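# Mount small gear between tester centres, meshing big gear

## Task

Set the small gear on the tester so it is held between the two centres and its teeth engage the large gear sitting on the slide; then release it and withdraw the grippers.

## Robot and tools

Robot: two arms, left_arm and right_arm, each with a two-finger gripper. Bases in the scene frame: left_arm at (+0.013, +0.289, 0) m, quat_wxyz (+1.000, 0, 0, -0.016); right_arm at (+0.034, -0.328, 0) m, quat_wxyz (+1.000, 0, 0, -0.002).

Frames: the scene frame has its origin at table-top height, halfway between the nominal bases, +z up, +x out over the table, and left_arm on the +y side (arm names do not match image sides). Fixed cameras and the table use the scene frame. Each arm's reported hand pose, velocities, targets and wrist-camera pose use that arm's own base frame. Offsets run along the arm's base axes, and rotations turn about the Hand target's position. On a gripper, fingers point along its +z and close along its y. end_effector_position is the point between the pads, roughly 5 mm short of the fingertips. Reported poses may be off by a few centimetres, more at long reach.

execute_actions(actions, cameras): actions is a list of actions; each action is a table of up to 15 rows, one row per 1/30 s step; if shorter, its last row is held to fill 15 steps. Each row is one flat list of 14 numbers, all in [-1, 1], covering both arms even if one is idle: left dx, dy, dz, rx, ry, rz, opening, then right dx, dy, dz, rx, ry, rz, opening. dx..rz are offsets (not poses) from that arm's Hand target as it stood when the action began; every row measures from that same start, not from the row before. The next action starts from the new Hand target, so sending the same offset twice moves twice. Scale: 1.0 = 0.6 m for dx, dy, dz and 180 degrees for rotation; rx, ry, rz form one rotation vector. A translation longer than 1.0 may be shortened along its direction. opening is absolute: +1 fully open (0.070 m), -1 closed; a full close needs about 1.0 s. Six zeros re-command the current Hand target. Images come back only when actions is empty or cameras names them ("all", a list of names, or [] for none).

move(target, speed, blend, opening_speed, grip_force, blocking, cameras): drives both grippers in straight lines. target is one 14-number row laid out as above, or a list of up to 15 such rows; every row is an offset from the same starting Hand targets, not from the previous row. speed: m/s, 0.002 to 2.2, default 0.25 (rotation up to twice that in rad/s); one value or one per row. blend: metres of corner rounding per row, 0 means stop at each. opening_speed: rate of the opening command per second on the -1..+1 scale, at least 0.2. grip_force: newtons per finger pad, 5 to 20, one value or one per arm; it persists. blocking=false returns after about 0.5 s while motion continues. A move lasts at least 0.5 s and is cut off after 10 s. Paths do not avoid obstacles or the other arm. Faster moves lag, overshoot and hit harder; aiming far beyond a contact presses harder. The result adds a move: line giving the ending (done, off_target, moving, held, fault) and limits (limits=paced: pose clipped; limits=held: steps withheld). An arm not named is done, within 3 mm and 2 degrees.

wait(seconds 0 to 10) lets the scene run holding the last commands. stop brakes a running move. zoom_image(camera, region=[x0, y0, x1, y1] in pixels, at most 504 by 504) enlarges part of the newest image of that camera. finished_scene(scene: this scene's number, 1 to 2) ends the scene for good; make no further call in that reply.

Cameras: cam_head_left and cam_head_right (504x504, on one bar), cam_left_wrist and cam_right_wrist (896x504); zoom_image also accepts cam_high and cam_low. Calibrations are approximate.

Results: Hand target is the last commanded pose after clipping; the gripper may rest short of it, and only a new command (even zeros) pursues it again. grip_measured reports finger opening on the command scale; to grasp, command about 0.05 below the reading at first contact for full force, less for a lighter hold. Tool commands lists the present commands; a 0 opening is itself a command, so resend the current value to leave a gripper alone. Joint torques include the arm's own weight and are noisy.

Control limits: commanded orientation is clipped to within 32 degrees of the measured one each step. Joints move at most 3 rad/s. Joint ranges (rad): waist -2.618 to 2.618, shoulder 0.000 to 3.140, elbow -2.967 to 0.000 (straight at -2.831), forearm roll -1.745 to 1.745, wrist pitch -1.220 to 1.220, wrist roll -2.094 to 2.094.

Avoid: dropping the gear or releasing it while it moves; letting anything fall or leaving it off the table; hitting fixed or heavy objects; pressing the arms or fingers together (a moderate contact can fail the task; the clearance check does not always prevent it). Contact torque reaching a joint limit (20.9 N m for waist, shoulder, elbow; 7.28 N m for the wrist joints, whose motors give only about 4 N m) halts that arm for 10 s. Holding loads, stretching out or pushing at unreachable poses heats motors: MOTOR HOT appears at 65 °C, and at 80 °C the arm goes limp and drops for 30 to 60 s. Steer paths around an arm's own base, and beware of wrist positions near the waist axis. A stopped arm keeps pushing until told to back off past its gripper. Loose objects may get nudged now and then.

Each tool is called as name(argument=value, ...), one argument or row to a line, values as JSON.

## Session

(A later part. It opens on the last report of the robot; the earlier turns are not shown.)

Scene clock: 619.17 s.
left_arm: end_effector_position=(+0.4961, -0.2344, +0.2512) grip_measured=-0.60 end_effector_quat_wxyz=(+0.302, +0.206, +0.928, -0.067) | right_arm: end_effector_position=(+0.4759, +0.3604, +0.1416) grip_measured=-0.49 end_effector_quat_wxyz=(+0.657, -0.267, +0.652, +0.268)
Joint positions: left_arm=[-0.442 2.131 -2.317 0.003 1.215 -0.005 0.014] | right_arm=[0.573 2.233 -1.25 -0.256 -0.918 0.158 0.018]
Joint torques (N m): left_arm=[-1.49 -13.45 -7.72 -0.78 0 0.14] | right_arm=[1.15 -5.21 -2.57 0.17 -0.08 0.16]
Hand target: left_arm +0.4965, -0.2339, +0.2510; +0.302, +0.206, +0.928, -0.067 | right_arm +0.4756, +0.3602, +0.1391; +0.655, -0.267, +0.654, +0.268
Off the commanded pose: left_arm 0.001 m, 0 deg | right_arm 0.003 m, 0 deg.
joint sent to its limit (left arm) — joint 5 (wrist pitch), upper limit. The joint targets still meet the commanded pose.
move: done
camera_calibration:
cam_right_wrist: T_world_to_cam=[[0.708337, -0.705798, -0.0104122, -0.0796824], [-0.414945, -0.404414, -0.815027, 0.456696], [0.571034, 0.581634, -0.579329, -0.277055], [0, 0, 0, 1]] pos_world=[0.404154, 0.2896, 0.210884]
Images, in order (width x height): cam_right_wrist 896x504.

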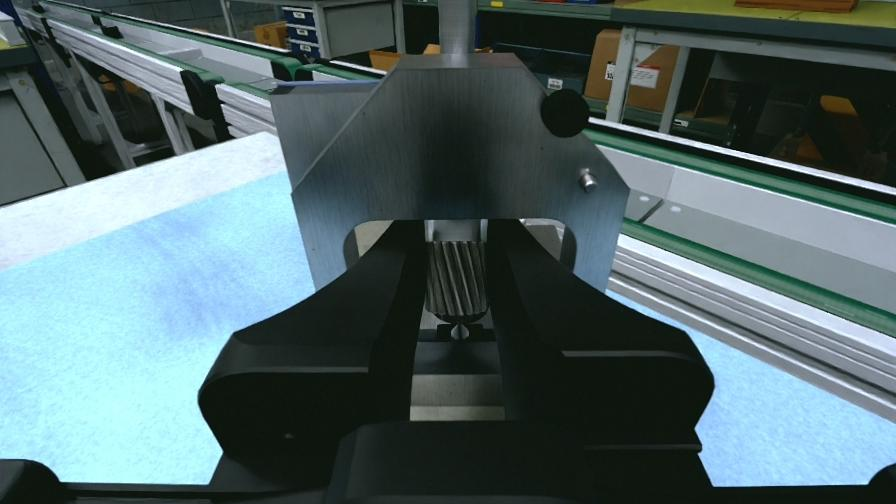

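zoom_image(
  camera="cam_right_wrist",
  region=[380, 190, 540, 370],
)

Scaled by 2.800 from the camera's 896x504 image, which has a finer 1280x720 frame.

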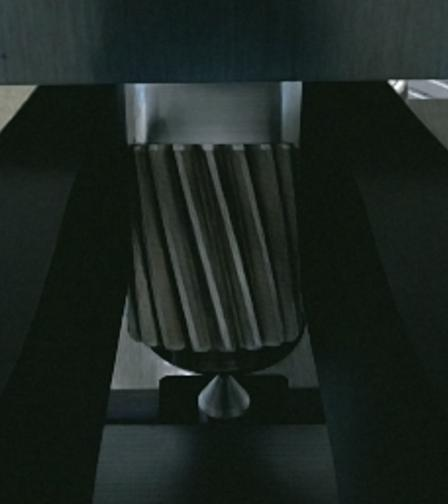

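move(
  target=[0,0,0,0,0,0,-0.85,0,0,-0.01,0,0,0,-0.65],
  speed=0.02,
  cameras=["cam_right_wrist"],
)

zoom_image(
  camera="cam_right_wrist",
  region=[380, 190, 540, 370],
)

Scene clock: 637.53 s.
left_arm: end_effector_position=(+0.4961, -0.2344, +0.2512) grip_measured=-0.60 end_effector_quat_wxyz=(+0.302, +0.206, +0.928, -0.067) | right_arm: end_effector_position=(+0.4754, +0.3602, +0.1342) grip_measured=-0.49 end_effector_quat_wxyz=(+0.656, -0.267, +0.653, +0.268)
Joint positions: left_arm=[-0.442 2.131 -2.317 0.003 1.215 -0.005 0.014] | right_arm=[0.573 2.249 -1.246 -0.253 -0.934 0.153 0.018]
Joint torques (N m): left_arm=[-1.49 -13.53 -7.61 -0.77 -0.02 0.13] | right_arm=[0.69 -2.06 -1.52 0.15 2.03 -0.06]
Hand target: left_arm +0.4965, -0.2339, +0.2510; +0.302, +0.206, +0.928, -0.067 | right_arm +0.4756, +0.3602, +0.1330; +0.655, -0.267, +0.654, +0.268
Off the commanded pose: left_arm 0.001 m, 0 deg | right_arm 0.001 m, 0 deg.
joint sent to its limit (left arm) — joint 5 (wrist pitch), upper limit. The joint targets still meet the commanded pose.
move: done
camera_calibration:
cam_right_wrist: T_world_to_cam=[[0.708473, -0.705649, -0.0111889, -0.0796252], [-0.417152, -0.405928, -0.813146, 0.451732], [0.569254, 0.58076, -0.581952, -0.27949], [0, 0, 0, 1]] pos_world=[0.403954, 0.2895, 0.203784]
Images, in order (width x height): cam_right_wrist 896x504.

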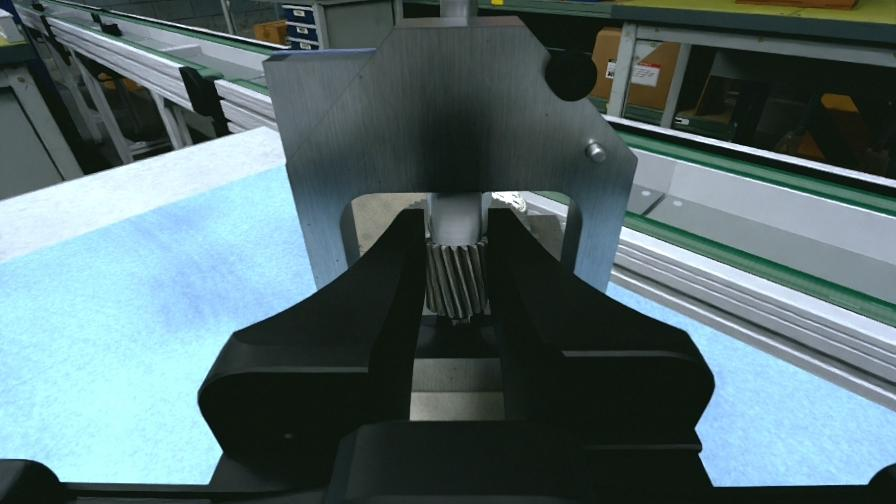

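Scaled by 2.800 from the camera's 896x504 image, which has a finer 1280x720 frame.

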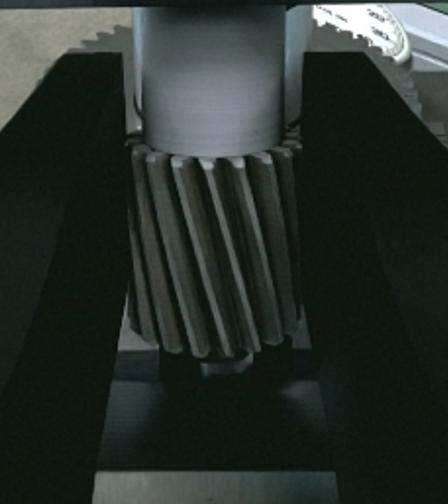

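move(
  target=[
    [0,0,0,0,0,0,-0.85,0,0,0.005,0,0,0,-0.65],
    [0,0,0,0,0,0,-0.85,0.0013,-0.0013,0.005,0,0,0,-0.65],
    [0,0,0,0,0,0,-0.85,0.0013,-0.0013,-0.002,0,0,0,-0.65],
  ],
  speed=0.03,
  cameras=["cam_right_wrist"],
)

zoom_image(
  camera="cam_right_wrist",
  region=[380, 190, 540, 370],
)

Scene clock: 658.90 s.
left_arm: end_effector_position=(+0.4961, -0.2344, +0.2512) grip_measured=-0.60 end_effector_quat_wxyz=(+0.302, +0.206, +0.928, -0.067) | right_arm: end_effector_position=(+0.4764, +0.3594, +0.1338) grip_measured=-0.49 end_effector_quat_wxyz=(+0.656, -0.266, +0.653, +0.268)
Joint positions: left_arm=[-0.442 2.131 -2.317 0.003 1.215 -0.005 0.014] | right_arm=[0.571 2.252 -1.248 -0.255 -0.938 0.155 0.018]
Joint torques (N m): left_arm=[-1.44 -13.43 -7.47 -0.74 -0.03 0.09] | right_arm=[-0.47 -4.53 -3.09 0.27 0.33 -0.06]
Hand target: left_arm +0.4965, -0.2339, +0.2510; +0.302, +0.206, +0.928, -0.067 | right_arm +0.4764, +0.3594, +0.1319; +0.655, -0.267, +0.654, +0.268
Off the commanded pose: left_arm 0.001 m, 0 deg | right_arm 0.002 m, 0 deg.
joint sent to its limit (left arm) — joint 5 (wrist pitch), upper limit. The joint targets still meet the commanded pose.
move: done
camera_calibration:
cam_right_wrist: T_world_to_cam=[[0.708034, -0.706083, -0.0116015, -0.080376], [-0.416573, -0.404345, -0.814231, 0.450782], [0.570224, 0.581336, -0.580426, -0.280699], [0, 0, 0, 1]] pos_world=[0.404754, 0.2887, 0.203183]
Images, in order (width x height): cam_right_wrist 896x504.

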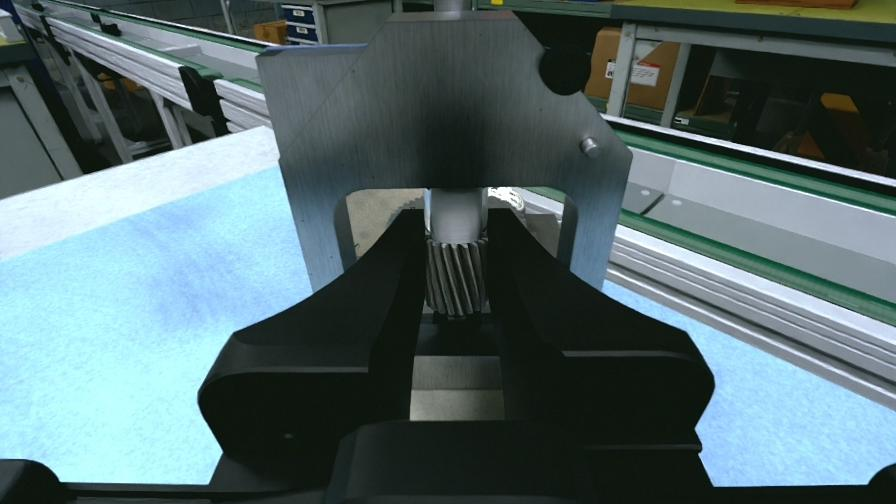

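Scaled by 2.800 from the camera's 896x504 image, which has a finer 1280x720 frame.

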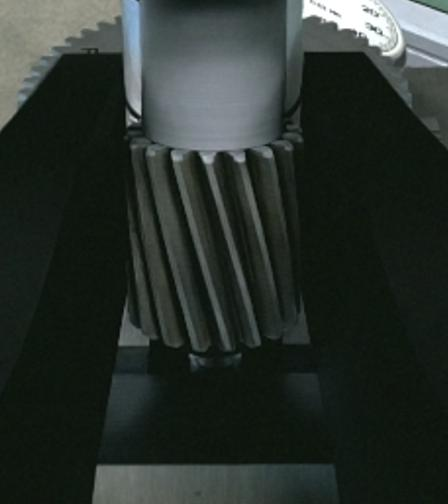

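move(
  target=[0,0,0,0,0,0,-0.85,0,0,-0.005,0,0,0,-0.65],
  speed=0.03,
  cameras=["cam_right_wrist"],
)

zoom_image(
  camera="cam_right_wrist",
  region=[380, 190, 540, 370],
)

Scene clock: 664.37 s.
left_arm: end_effector_position=(+0.4961, -0.2344, +0.2512) grip_measured=-0.60 end_effector_quat_wxyz=(+0.302, +0.206, +0.928, -0.067) | right_arm: end_effector_position=(+0.4765, +0.3595, +0.1296) grip_measured=-0.49 end_effector_quat_wxyz=(+0.655, -0.267, +0.654, +0.268)
Joint positions: left_arm=[-0.442 2.131 -2.317 0.003 1.215 -0.005 0.014] | right_arm=[0.571 2.261 -1.249 -0.254 -0.943 0.152 0.018]
Joint torques (N m): left_arm=[-1.43 -13.42 -7.46 -0.74 -0.03 0.1] | right_arm=[1.27 -0.84 0.28 -0.08 2.66 -0.06]
Hand target: left_arm +0.4965, -0.2339, +0.2510; +0.302, +0.206, +0.928, -0.067 | right_arm +0.4764, +0.3594, +0.1289; +0.655, -0.267, +0.654, +0.268
Off the commanded pose: left_arm 0.001 m, 0 deg | right_arm 0.001 m, 0 deg.
joint sent to its limit (left arm) — joint 5 (wrist pitch), upper limit. The joint targets still meet the commanded pose.
move: done
camera_calibration:
cam_right_wrist: T_world_to_cam=[[0.708145, -0.705978, -0.0112185, -0.0806443], [-0.417987, -0.406358, -0.812502, 0.448622], [0.56905, 0.580059, -0.58285, -0.281922], [0, 0, 0, 1]] pos_world=[0.405054, 0.2889, 0.199284]
Images, in order (width x height): cam_right_wrist 896x504.

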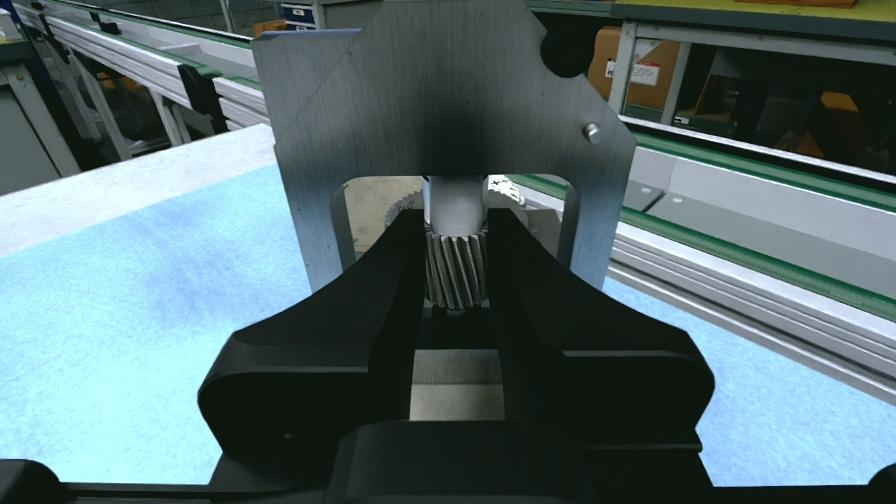

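Scaled by 2.800 from the camera's 896x504 image, which has a finer 1280x720 frame.

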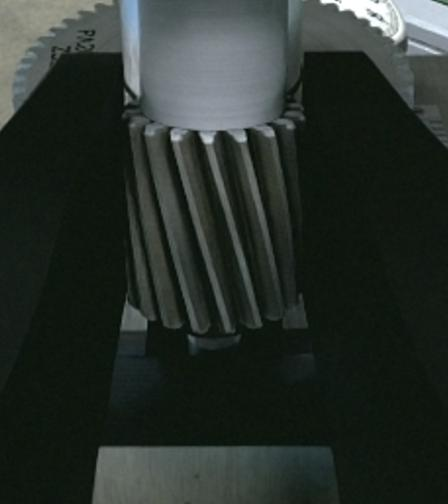

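move(
  target=[0,0,-0.0217,0,0,0,-0.85,0,0,0,0,0,0,-0.65],
  speed=0.02,
  cameras=["cam_right_wrist","cam_left_wrist"],
)

zoom_image(
  camera="cam_right_wrist",
  region=[380, 130, 540, 330],
)

Scene clock: 677.17 s.
left_arm: end_effector_position=(+0.4959, -0.2343, +0.2414) grip_measured=-0.60 end_effector_quat_wxyz=(+0.305, +0.206, +0.927, -0.068) | right_arm: end_effector_position=(+0.4764, +0.3594, +0.1284) grip_measured=-0.49 end_effector_quat_wxyz=(+0.654, -0.267, +0.655, +0.268)
Joint positions: left_arm=[-0.442 2.099 -2.217 0.003 1.14 -0.005 0.014] | right_arm=[0.571 2.262 -1.248 -0.254 -0.942 0.152 0.018]
Joint torques (N m): left_arm=[-1.44 -7.24 -3.1 -0.68 -2.5 -0.16] | right_arm=[-0.2 -5.51 -2.48 0.17 -0.07 -0.05]
Hand target: left_arm +0.4965, -0.2339, +0.2379; +0.302, +0.206, +0.928, -0.067 | right_arm +0.4764, +0.3594, +0.1289; +0.655, -0.267, +0.654, +0.268
Off the commanded pose: left_arm 0.004 m, 0 deg | right_arm 0.000 m, 0 deg.
move: off_target (left_arm)
camera_calibration:
cam_left_wrist: T_world_to_cam=[[-0.455515, -0.890086, 0.0159262, 0.0111943], [-0.890151, 0.455166, -0.0213517, 0.550889], [0.0117558, -0.0239027, -0.999645, 0.356119], [0, 0, 0, 1]] pos_world=[0.491287, -0.23227, 0.367576]
cam_right_wrist: T_world_to_cam=[[0.707996, -0.70612, -0.0117074, -0.080456], [-0.420071, -0.407745, -0.810731, 0.448784], [0.5677, 0.578912, -0.585302, -0.281082], [0, 0, 0, 1]] pos_world=[0.405054, 0.288899, 0.198383]
Images, in order (width x height): cam_left_wrist 896x504, cam_right_wrist 896x504.

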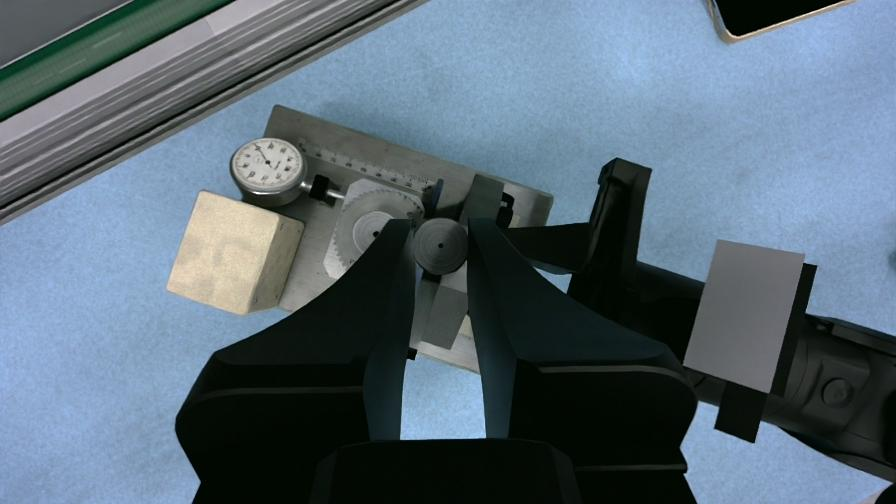

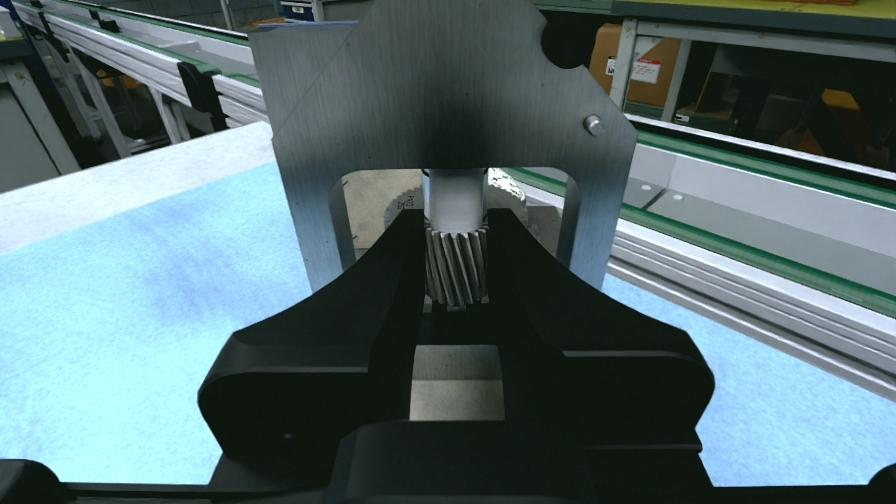

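Scaled by 2.520 from the camera's 896x504 image, which has a finer 1280x720 frame.

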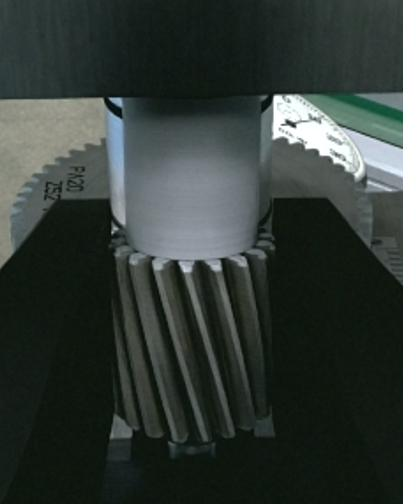

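wait(
  seconds=0.1,
  cameras=["cam_head_left","cam_head_right"],
)

zoom_image(
  camera="cam_head_right",
  region=[170, 200, 290, 320],
)

Scene clock: 688.70 s.
left_arm: end_effector_position=(+0.4960, -0.2343, +0.2393) grip_measured=-0.60 end_effector_quat_wxyz=(+0.303, +0.206, +0.928, -0.068) | right_arm: end_effector_position=(+0.4764, +0.3594, +0.1284) grip_measured=-0.49 end_effector_quat_wxyz=(+0.654, -0.267, +0.655, +0.268)
Joint positions: left_arm=[-0.442 2.102 -2.215 0.003 1.14 -0.005 0.014] | right_arm=[0.571 2.262 -1.248 -0.254 -0.942 0.152 0.018]
Joint torques (N m): left_arm=[-0.99 1.66 1.92 -0.42 0.83 -0.13] | right_arm=[-0.28 -6 -1.97 -0.05 -0.33 -0.05]
Hand target: left_arm +0.4965, -0.2339, +0.2380; +0.302, +0.206, +0.928, -0.067 | right_arm +0.4764, +0.3594, +0.1289; +0.655, -0.267, +0.654, +0.268
Tool commands: left_gripper/opening=-0.85 right_gripper/opening=-0.65
Off the commanded pose: left_arm 0.001 m, 0 deg | right_arm 0.000 m, 0 deg.
wait: 0.10 s; at rest from the start
Images, in order (width x height): cam_head_left 504x504, cam_head_right 504x504.

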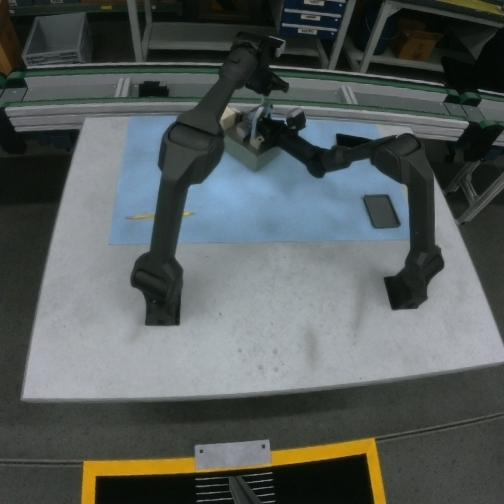

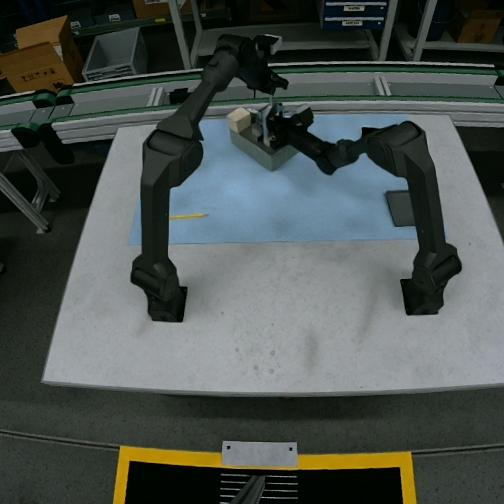

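Scaled by 4.200 from the camera's 504x504 image, which has a finer 720x720 frame.

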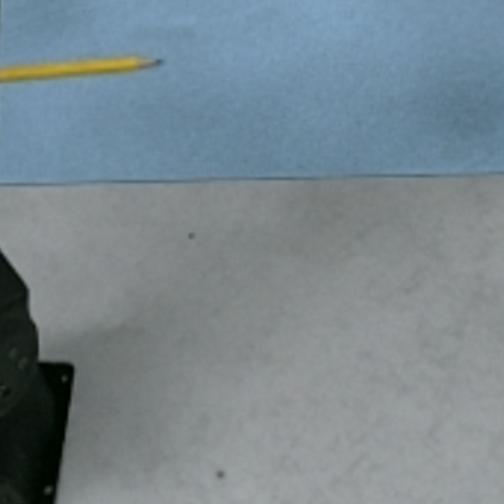

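move(
  target=[0,0,-0.004,0,0,0,-0.85,0,0,0,0,0,0,-0.65],
  speed=0.02,
  cameras=["cam_right_wrist"],
)

zoom_image(
  camera="cam_right_wrist",
  region=[380, 130, 540, 330],
)

Scene clock: 693.87 s.
left_arm: end_effector_position=(+0.4959, -0.2343, +0.2383) grip_measured=-0.60 end_effector_quat_wxyz=(+0.305, +0.206, +0.927, -0.068) | right_arm: end_effector_position=(+0.4764, +0.3594, +0.1284) grip_measured=-0.49 end_effector_quat_wxyz=(+0.654, -0.267, +0.655, +0.268)
Joint positions: left_arm=[-0.442 2.096 -2.199 0.003 1.126 -0.005 0.014] | right_arm=[0.571 2.262 -1.248 -0.254 -0.942 0.152 0.018]
Joint torques (N m): left_arm=[-0.74 2.45 2.58 -0.4 1.54 -0.12] | right_arm=[-0.27 -6.02 -1.78 -0.03 -0.41 -0.04]
Hand target: left_arm +0.4965, -0.2339, +0.2355; +0.302, +0.206, +0.928, -0.067 | right_arm +0.4764, +0.3594, +0.1289; +0.655, -0.267, +0.654, +0.268
Off the commanded pose: left_arm 0.003 m, 0 deg | right_arm 0.000 m, 0 deg.
move: done
camera_calibration:
cam_right_wrist: T_world_to_cam=[[0.707996, -0.70612, -0.0117074, -0.080456], [-0.420071, -0.407745, -0.810731, 0.448784], [0.5677, 0.578912, -0.585302, -0.281082], [0, 0, 0, 1]] pos_world=[0.405054, 0.288899, 0.198383]
Images, in order (width x height): cam_right_wrist 896x504.

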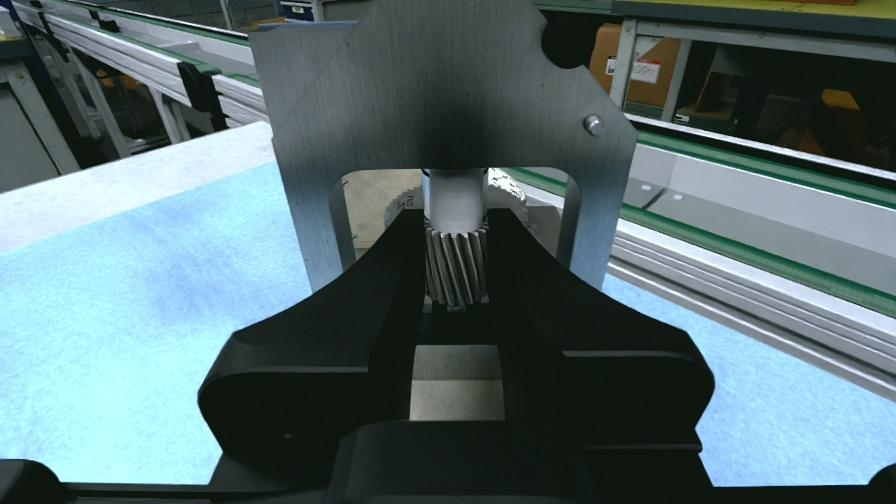

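Scaled by 2.520 from the camera's 896x504 image, which has a finer 1280x720 frame.

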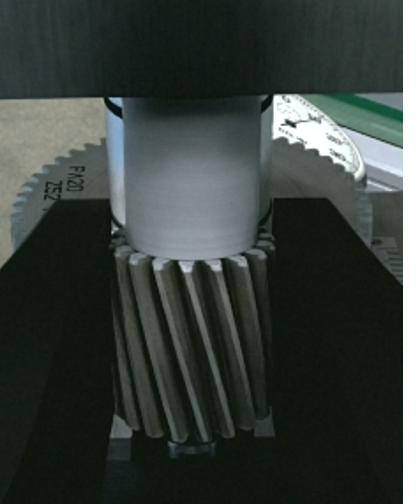

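move(
  target=[0,0,0,0,0,0,-0.85,0.0014,0.0014,0,0,0,0,-0.65],
  speed=0.02,
)

move(
  target=[0,0,0,0,0,0,-0.85,-0.0028,-0.0028,0,0,0,0,-0.65],
  speed=0.02,
  cameras=["cam_right_wrist"],
)

zoom_image(
  camera="cam_right_wrist",
  region=[380, 130, 540, 330],
)

Scene clock: 701.07 s.
left_arm: end_effector_position=(+0.4959, -0.2343, +0.2383) grip_measured=-0.60 end_effector_quat_wxyz=(+0.305, +0.206, +0.927, -0.068) | right_arm: end_effector_position=(+0.4773, +0.3598, +0.1285) grip_measured=-0.49 end_effector_quat_wxyz=(+0.655, -0.267, +0.655, +0.267)
Joint positions: left_arm=[-0.442 2.096 -2.199 0.003 1.126 -0.005 0.014] | right_arm=[0.571 2.264 -1.253 -0.254 -0.94 0.152 0.018]
Joint torques (N m): left_arm=[-0.41 2.61 3.28 -0.52 3.25 -0.2] | right_arm=[0.56 -4.8 -4.09 0.42 0.31 0.13]
Hand target: left_arm +0.4965, -0.2339, +0.2356; +0.302, +0.206, +0.928, -0.067 | right_arm +0.4772, +0.3603, +0.1288; +0.655, -0.267, +0.654, +0.268
Off the commanded pose: left_arm 0.003 m, 0 deg | right_arm 0.001 m, 0 deg.
move: done

Scene clock: 701.80 s.
left_arm: end_effector_position=(+0.4957, -0.2342, +0.2379) grip_measured=-0.60 end_effector_quat_wxyz=(+0.304, +0.206, +0.928, -0.068) | right_arm: end_effector_position=(+0.4758, +0.3589, +0.1286) grip_measured=-0.49 end_effector_quat_wxyz=(+0.654, -0.267, +0.655, +0.268)
Joint positions: left_arm=[-0.442 2.096 -2.198 0.003 1.127 -0.005 0.014] | right_arm=[0.571 2.26 -1.244 -0.253 -0.945 0.152 0.018]
Joint torques (N m): left_arm=[-0.38 2.56 2.75 -0.53 3.08 -0.21] | right_arm=[-0.79 -7.32 -0.86 -0.08 -1.19 -0.07]
Hand target: left_arm +0.4965, -0.2339, +0.2356; +0.302, +0.206, +0.928, -0.067 | right_arm +0.4756, +0.3586, +0.1289; +0.655, -0.267, +0.654, +0.268
Off the commanded pose: left_arm 0.002 m, 0 deg | right_arm 0.000 m, 0 deg.
move: done
camera_calibration:
cam_right_wrist: T_world_to_cam=[[0.707708, -0.706392, -0.0126373, -0.0800025], [-0.420515, -0.40679, -0.81098, 0.448444], [0.567729, 0.579251, -0.584937, -0.280517], [0, 0, 0, 1]] pos_world=[0.404453, 0.288399, 0.198583]
Images, in order (width x height): cam_right_wrist 896x504.

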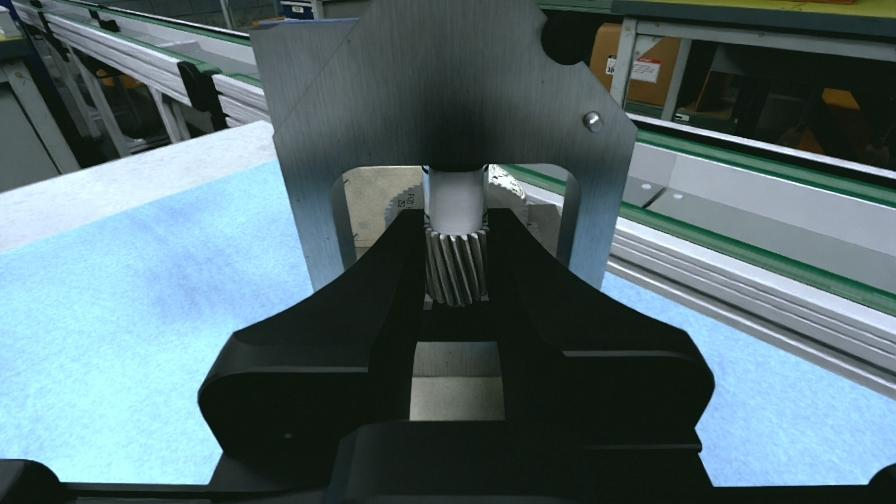

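Scaled by 2.520 from the camera's 896x504 image, which has a finer 1280x720 frame.

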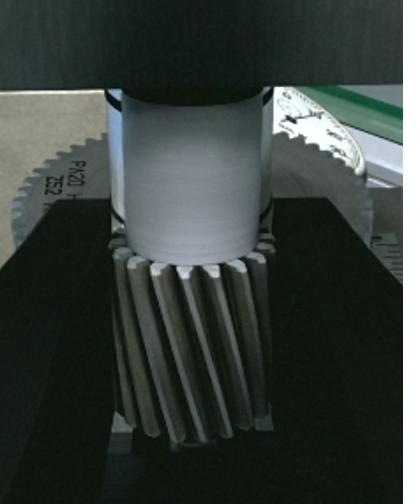

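move(
  target=[
    [0,0,0.012,0,0,0,-0.85,0,0,0,0,0,0,-0.65],
    [0,0,0.012,0,0,0,-0.85,-0.0014,-0.0014,-0.002,0,0,0,-0.65],
  ],
  speed=0.03,
)

move(
  target=[0,0,0,0,0,0,-0.85,0.0014,0.0014,0,0,0,0,-0.65],
  speed=0.02,
)

move(
  target=[0,0,0,0,0,0,-0.85,0.0014,0.0014,0,0,0,0,-0.65],
  speed=0.02,
)

move(
  target=[0,0,0,0,0,0,-0.85,0.0014,0.0014,0,0,0,0,-0.65],
  speed=0.02,
  cameras=["cam_right_wrist"],
)

zoom_image(
  camera="cam_right_wrist",
  region=[380, 130, 540, 330],
)

Scene clock: 718.57 s.
left_arm: end_effector_position=(+0.4962, -0.2339, +0.2370) grip_measured=-0.60 end_effector_quat_wxyz=(+0.295, +0.206, +0.931, -0.066) | right_arm: end_effector_position=(+0.4746, +0.3579, +0.1283) grip_measured=-0.49 end_effector_quat_wxyz=(+0.656, -0.267, +0.653, +0.268)
Joint positions: left_arm=[-0.441 2.12 -2.247 0.003 1.17 -0.005 0.014] | right_arm=[0.57 2.259 -1.236 -0.253 -0.955 0.149 0.018]
Joint torques (N m): left_arm=[-0.35 -6.96 -2.6 -0.48 -1.6 0.01] | right_arm=[-1.5 -7.25 -2.78 0.66 -0.87 0.13]
Hand target: left_arm +0.4965, -0.2339, +0.2428; +0.302, +0.206, +0.928, -0.067 | right_arm +0.4747, +0.3578, +0.1276; +0.655, -0.267, +0.654, +0.268
Off the commanded pose: left_arm 0.006 m, 1 deg | right_arm 0.001 m, 0 deg.
move: off_target (left_arm)

Scene clock: 719.43 s.
left_arm: end_effector_position=(+0.4961, -0.2339, +0.2414) grip_measured=-0.60 end_effector_quat_wxyz=(+0.300, +0.206, +0.929, -0.067) | right_arm: end_effector_position=(+0.4761, +0.3582, +0.1287) grip_measured=-0.49 end_effector_quat_wxyz=(+0.656, -0.266, +0.654, +0.267)
Joint positions: left_arm=[-0.441 2.114 -2.249 0.003 1.168 -0.005 0.014] | right_arm=[0.57 2.261 -1.243 -0.251 -0.949 0.15 0.018]
Joint torques (N m): left_arm=[-0.6 -11.27 -5.49 -0.54 -3.56 0.14] | right_arm=[-0.51 -5.7 -2.75 0.05 -0.4 0.1]
Hand target: left_arm +0.4965, -0.2339, +0.2428; +0.302, +0.206, +0.928, -0.067 | right_arm +0.4756, +0.3586, +0.1277; +0.655, -0.267, +0.654, +0.268
Off the commanded pose: left_arm 0.001 m, 0 deg | right_arm 0.001 m, 0 deg.
move: done

Scene clock: 720.13 s.
left_arm: end_effector_position=(+0.4963, -0.2339, +0.2423) grip_measured=-0.60 end_effector_quat_wxyz=(+0.301, +0.206, +0.929, -0.067) | right_arm: end_effector_position=(+0.4768, +0.3589, +0.1284) grip_measured=-0.49 end_effector_quat_wxyz=(+0.656, -0.267, +0.654, +0.267)
Joint positions: left_arm=[-0.441 2.114 -2.25 0.003 1.167 -0.005 0.014] | right_arm=[0.57 2.264 -1.248 -0.253 -0.947 0.15 0.018]
Joint torques (N m): left_arm=[-0.82 -11.14 -5.7 -0.59 -4.24 0.13] | right_arm=[1.28 -5.13 -2.61 0.08 0.07 0.17]
Hand target: left_arm +0.4965, -0.2339, +0.2428; +0.302, +0.206, +0.928, -0.067 | right_arm +0.4764, +0.3594, +0.1276; +0.655, -0.267, +0.654, +0.268
Off the commanded pose: left_arm 0.000 m, 0 deg | right_arm 0.001 m, 0 deg.
move: done

Scene clock: 720.83 s.
left_arm: end_effector_position=(+0.4963, -0.2339, +0.2423) grip_measured=-0.60 end_effector_quat_wxyz=(+0.301, +0.206, +0.929, -0.067) | right_arm: end_effector_position=(+0.4771, +0.3603, +0.1275) grip_measured=-0.49 end_effector_quat_wxyz=(+0.655, -0.267, +0.654, +0.267)
Joint positions: left_arm=[-0.441 2.114 -2.25 0.003 1.167 -0.005 0.014] | right_arm=[0.572 2.268 -1.254 -0.253 -0.943 0.151 0.018]
Joint torques (N m): left_arm=[-1.09 -11.01 -5.82 -0.63 -4.64 0.13] | right_arm=[1.08 -5.03 -3.08 0.14 0.16 0.18]
Hand target: left_arm +0.4965, -0.2339, +0.2428; +0.302, +0.206, +0.928, -0.067 | right_arm +0.4772, +0.3603, +0.1276; +0.655, -0.267, +0.654, +0.268
Off the commanded pose: left_arm 0.000 m, 0 deg | right_arm 0.000 m, 0 deg.
move: done
camera_calibration:
cam_right_wrist: T_world_to_cam=[[0.708116, -0.706008, -0.0111235, -0.0804525], [-0.419179, -0.407649, -0.81124, 0.448468], [0.568208, 0.579115, -0.584607, -0.282987], [0, 0, 0, 1]] pos_world=[0.405754, 0.2899, 0.197484]
Images, in order (width x height): cam_right_wrist 896x504.

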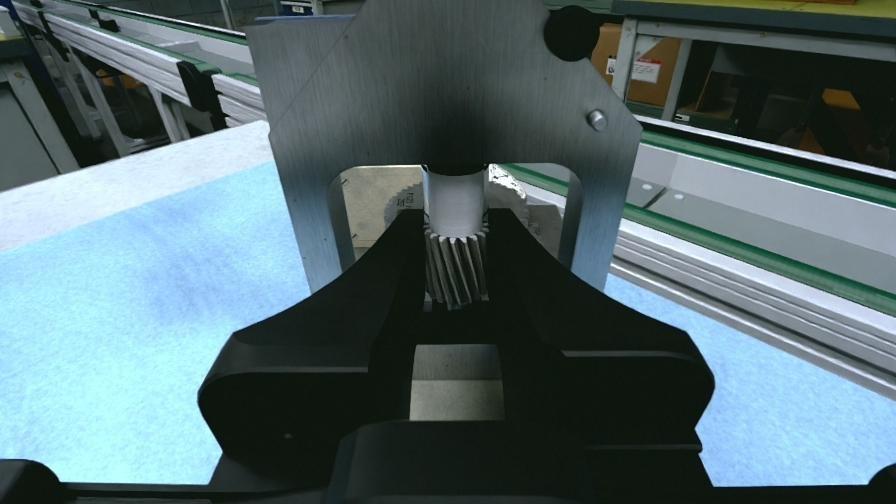

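Scaled by 2.520 from the camera's 896x504 image, which has a finer 1280x720 frame.

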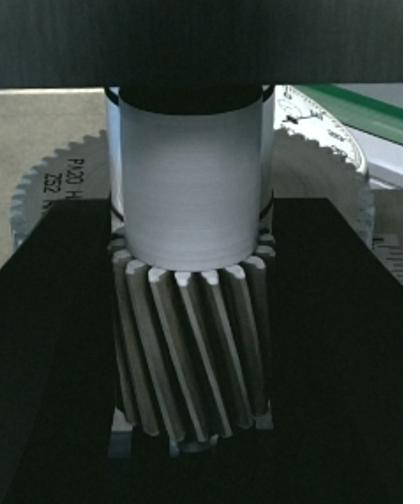

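move(
  target=[0,0,0.008,0,0,0,-0.85,0,0,-0.003,0,0,0,-0.65],
  speed=0.02,
  cameras=["cam_right_wrist"],
)

zoom_image(
  camera="cam_right_wrist",
  region=[380, 130, 540, 330],
)

Scene clock: 732.80 s.
left_arm: end_effector_position=(+0.4964, -0.2340, +0.2477) grip_measured=-0.60 end_effector_quat_wxyz=(+0.302, +0.206, +0.928, -0.067) | right_arm: end_effector_position=(+0.4772, +0.3604, +0.1275) grip_measured=-0.49 end_effector_quat_wxyz=(+0.656, -0.267, +0.653, +0.268)
Joint positions: left_arm=[-0.441 2.123 -2.289 0.003 1.194 -0.005 0.014] | right_arm=[0.572 2.271 -1.255 -0.252 -0.949 0.15 0.018]
Joint torques (N m): left_arm=[-1.59 -10.41 -5.87 -0.81 -5.21 0.14] | right_arm=[-0.06 -4.68 -2.64 0.16 0.41 -0.06]
Hand target: left_arm +0.4965, -0.2339, +0.2476; +0.302, +0.206, +0.928, -0.067 | right_arm +0.4772, +0.3603, +0.1259; +0.655, -0.267, +0.654, +0.268
Off the commanded pose: left_arm 0.000 m, 0 deg | right_arm 0.002 m, 0 deg.
move: done
camera_calibration:
cam_right_wrist: T_world_to_cam=[[0.7083, -0.705823, -0.0111816, -0.0805745], [-0.41676, -0.405332, -0.813644, 0.4468], [0.569757, 0.580964, -0.581256, -0.284989], [0, 0, 0, 1]] pos_world=[0.405654, 0.2898, 0.196984]
Images, in order (width x height): cam_right_wrist 896x504.

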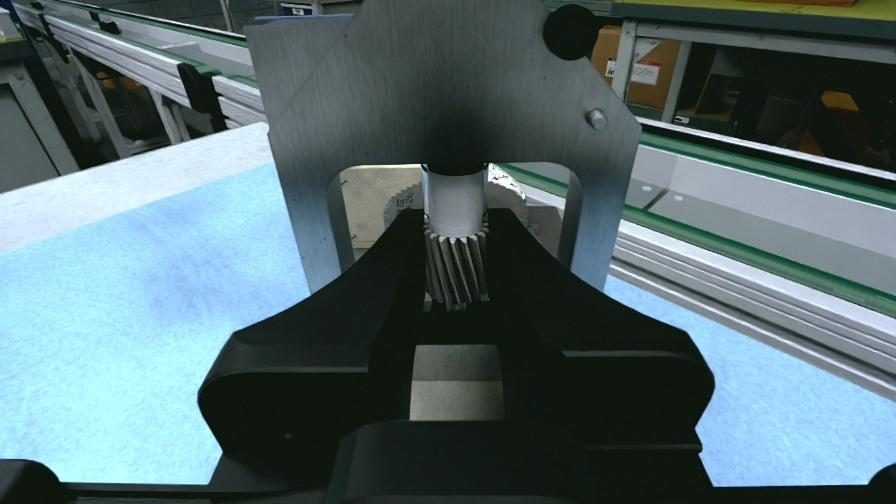

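Scaled by 2.520 from the camera's 896x504 image, which has a finer 1280x720 frame.

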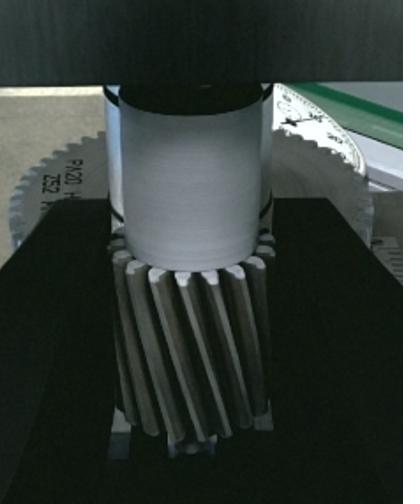

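move(
  target=[
    [0,0,0,0,0,0,-0.85,0,0,0.005,0,0,0,-0.65],
    [0,0,0,0,0,0,-0.85,0.0014,0.0014,0.005,-0.0168,0.0165,0,-0.65],
    [0,0,0,0,0,0,-0.85,0.0014,0.0014,-0.004,-0.0168,0.0165,0,-0.65],
  ],
  speed=0.03,
  cameras=["cam_right_wrist"],
)

zoom_image(
  camera="cam_right_wrist",
  region=[380, 130, 540, 330],
)

Scene clock: 768.20 s.
left_arm: end_effector_position=(+0.4964, -0.2340, +0.2477) grip_measured=-0.60 end_effector_quat_wxyz=(+0.302, +0.206, +0.928, -0.067) | right_arm: end_effector_position=(+0.4784, +0.3616, +0.1287) grip_measured=-0.49 end_effector_quat_wxyz=(+0.635, -0.276, +0.674, +0.259)
Joint positions: left_arm=[-0.441 2.123 -2.289 0.003 1.194 -0.005 0.014] | right_arm=[0.572 2.236 -1.268 -0.275 -0.838 0.172 0.018]
Joint torques (N m): left_arm=[-1.6 -9.97 -4.91 -0.81 -4.85 0.05] | right_arm=[1.23 -4.58 -2.79 0.16 0.34 -0.07]
Hand target: left_arm +0.4965, -0.2339, +0.2476; +0.302, +0.206, +0.928, -0.067 | right_arm +0.4781, +0.3611, +0.1234; +0.630, -0.277, +0.678, +0.257
Off the commanded pose: left_arm 0.000 m, 0 deg | right_arm 0.005 m, 1 deg.
move: off_target (right_arm)
camera_calibration:
cam_right_wrist: T_world_to_cam=[[0.708138, -0.706008, -0.00965987, -0.0806914], [-0.451934, -0.442701, -0.774449, 0.474091], [0.542491, 0.552783, -0.632563, -0.255774], [0, 0, 0, 1]] pos_world=[0.410153, 0.294299, 0.204587]
Images, in order (width x height): cam_right_wrist 896x504.

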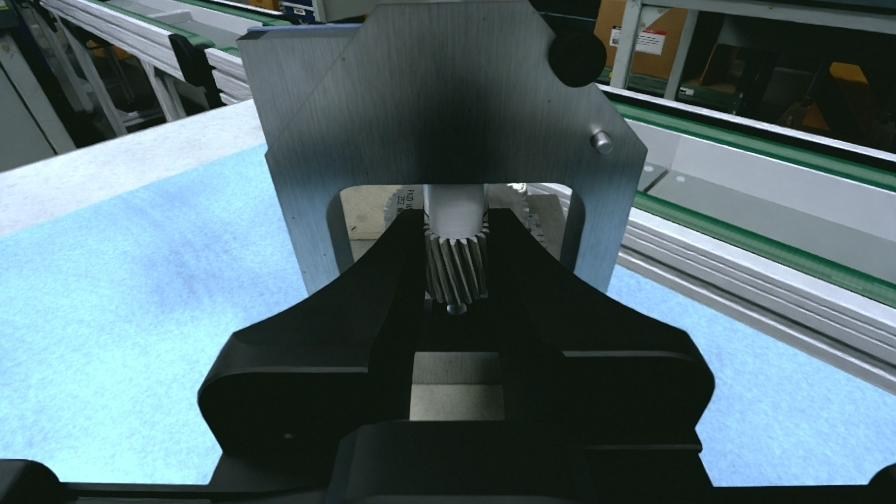

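Scaled by 2.520 from the camera's 896x504 image, which has a finer 1280x720 frame.

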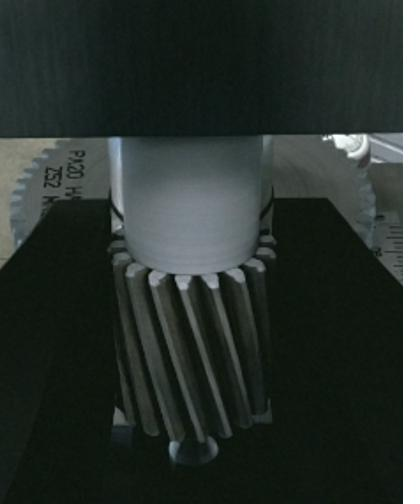

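move(
  target=[
    [0,0,0,0,0,0,-0.85,0,0,0.012,0,0,0,-0.65],
    [0,0,0,0,0,0,-0.85,-0.002,-0.0027,0.012,0,0,0,-0.65],
    [0,0,0,0,0,0,-0.85,-0.002,-0.0027,0.002,0,0,0,-0.65],
  ],
  speed=0.03,
  cameras=["cam_right_wrist"],
)

zoom_image(
  camera="cam_right_wrist",
  region=[380, 130, 540, 330],
)

Scene clock: 789.97 s.
left_arm: end_effector_position=(+0.4964, -0.2340, +0.2477) grip_measured=-0.60 end_effector_quat_wxyz=(+0.302, +0.206, +0.928, -0.067) | right_arm: end_effector_position=(+0.4769, +0.3594, +0.1256) grip_measured=-0.49 end_effector_quat_wxyz=(+0.631, -0.277, +0.677, +0.257)
Joint positions: left_arm=[-0.441 2.123 -2.289 0.003 1.194 -0.005 0.014] | right_arm=[0.57 2.232 -1.255 -0.277 -0.836 0.173 0.018]
Joint torques (N m): left_arm=[-1.39 -9.92 -5.1 -0.67 -5.02 -0.05] | right_arm=[0.32 -5.12 -3.03 0.12 -0.06 -0.03]
Hand target: left_arm +0.4965, -0.2339, +0.2476; +0.302, +0.206, +0.928, -0.067 | right_arm +0.4769, +0.3595, +0.1247; +0.630, -0.277, +0.678, +0.257
Off the commanded pose: left_arm 0.000 m, 0 deg | right_arm 0.001 m, 0 deg.
move: done
camera_calibration:
cam_right_wrist: T_world_to_cam=[[0.707266, -0.70686, -0.0111399, -0.0802978], [-0.459149, -0.447316, -0.767523, 0.474249], [0.537548, 0.547957, -0.640925, -0.250601], [0, 0, 0, 1]] pos_world=[0.409253, 0.292699, 0.202486]
Images, in order (width x height): cam_right_wrist 896x504.

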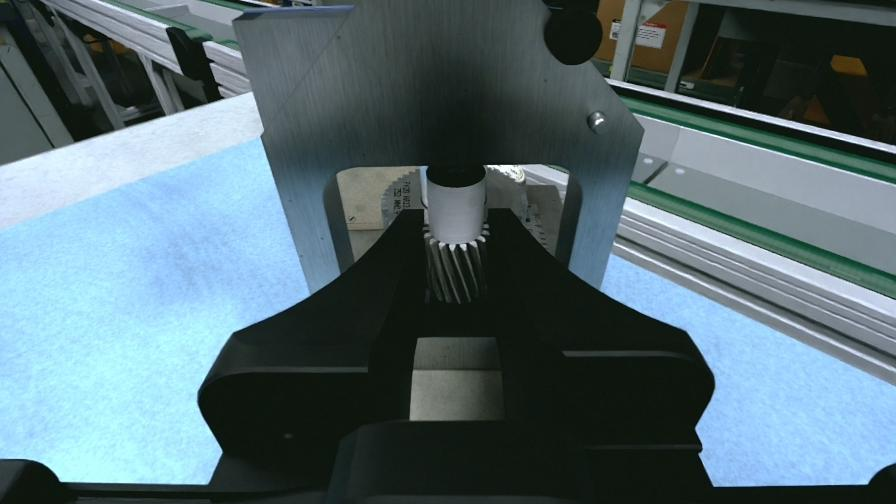

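Scaled by 2.520 from the camera's 896x504 image, which has a finer 1280x720 frame.

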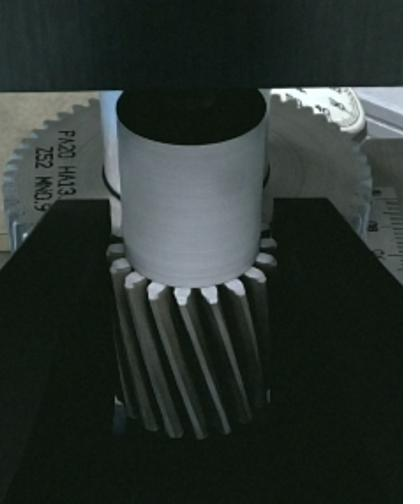

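move(
  target=[0,0,-0.0135,0,0,0,-0.85,0,0,0,0,0,0,-0.65],
  speed=0.03,
  cameras=["cam_right_wrist"],
)

zoom_image(
  camera="cam_right_wrist",
  region=[380, 130, 540, 330],
)

Scene clock: 801.50 s.
left_arm: end_effector_position=(+0.4964, -0.2340, +0.2397) grip_measured=-0.60 end_effector_quat_wxyz=(+0.302, +0.206, +0.928, -0.067) | right_arm: end_effector_position=(+0.4769, +0.3594, +0.1249) grip_measured=-0.49 end_effector_quat_wxyz=(+0.631, -0.277, +0.678, +0.257)
Joint positions: left_arm=[-0.441 2.107 -2.226 0.003 1.148 -0.005 0.014] | right_arm=[0.57 2.233 -1.255 -0.277 -0.835 0.173 0.018]
Joint torques (N m): left_arm=[-0.56 -9.81 -5.01 -0.77 -4.78 -0.23] | right_arm=[-0.05 -3.29 -0.54 0.14 1.38 -0.01]
Hand target: left_arm +0.4965, -0.2339, +0.2394; +0.302, +0.206, +0.928, -0.067 | right_arm +0.4769, +0.3595, +0.1247; +0.630, -0.277, +0.678, +0.257
Off the commanded pose: left_arm 0.000 m, 0 deg | right_arm 0.000 m, 0 deg.
move: done
camera_calibration:
cam_right_wrist: T_world_to_cam=[[0.707155, -0.706968, -0.0113041, -0.0801947], [-0.460233, -0.448101, -0.766415, 0.474329], [0.536765, 0.547177, -0.642247, -0.250278], [0, 0, 0, 1]] pos_world=[0.409353, 0.292799, 0.201886]
Images, in order (width x height): cam_right_wrist 896x504.

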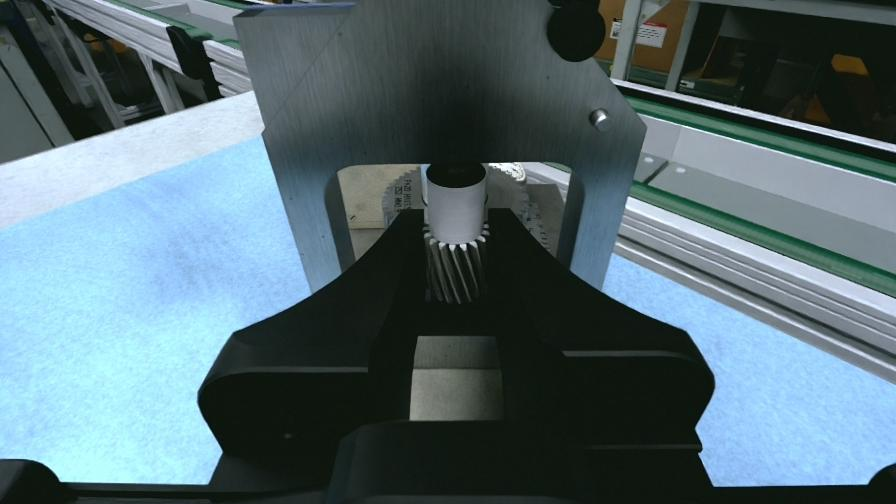

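Scaled by 2.520 from the camera's 896x504 image, which has a finer 1280x720 frame.

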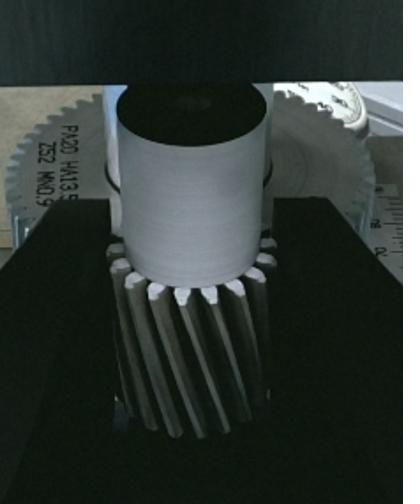

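move(
  target=[0,0,-0.0095,0,0,0,-0.85,0,0,0,0,0,0,-0.65],
  speed=0.02,
  cameras=["cam_right_wrist"],
)

zoom_image(
  camera="cam_right_wrist",
  region=[380, 130, 540, 330],
)

Scene clock: 807.57 s.
left_arm: end_effector_position=(+0.4966, -0.2341, +0.2360) grip_measured=-0.60 end_effector_quat_wxyz=(+0.305, +0.206, +0.928, -0.068) | right_arm: end_effector_position=(+0.4769, +0.3594, +0.1249) grip_measured=-0.49 end_effector_quat_wxyz=(+0.631, -0.277, +0.678, +0.257)
Joint positions: left_arm=[-0.441 2.095 -2.188 0.003 1.116 -0.005 0.014] | right_arm=[0.57 2.233 -1.255 -0.277 -0.835 0.173 0.018]
Joint torques (N m): left_arm=[-0.52 -6.11 -3.29 -0.45 -4.22 -0.22] | right_arm=[-0.67 -3.68 -0.34 0.1 1.32 0.02]
Hand target: left_arm +0.4965, -0.2339, +0.2338; +0.302, +0.206, +0.928, -0.067 | right_arm +0.4769, +0.3595, +0.1247; +0.630, -0.277, +0.678, +0.257
Off the commanded pose: left_arm 0.002 m, 0 deg | right_arm 0.000 m, 0 deg.
move: done
camera_calibration:
cam_right_wrist: T_world_to_cam=[[0.707155, -0.706968, -0.0113041, -0.0801947], [-0.460233, -0.448101, -0.766415, 0.474329], [0.536765, 0.547177, -0.642247, -0.250278], [0, 0, 0, 1]] pos_world=[0.409353, 0.292799, 0.201886]
Images, in order (width x height): cam_right_wrist 896x504.

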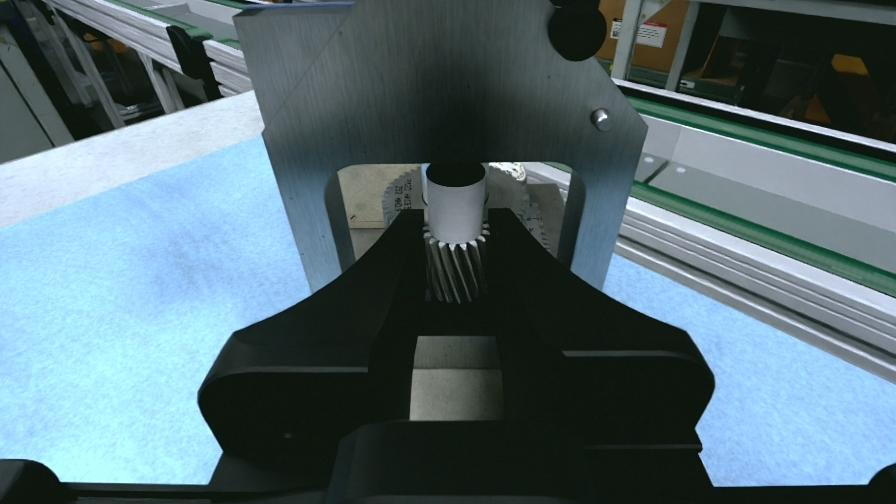

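Scaled by 2.520 from the camera's 896x504 image, which has a finer 1280x720 frame.

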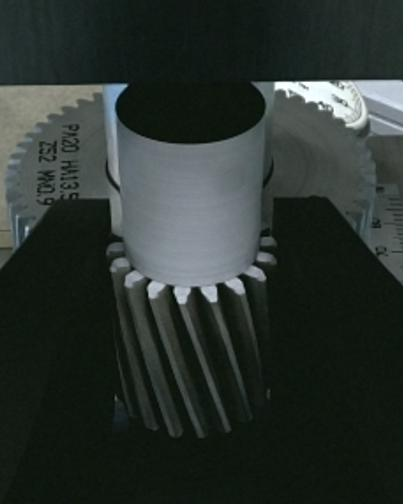

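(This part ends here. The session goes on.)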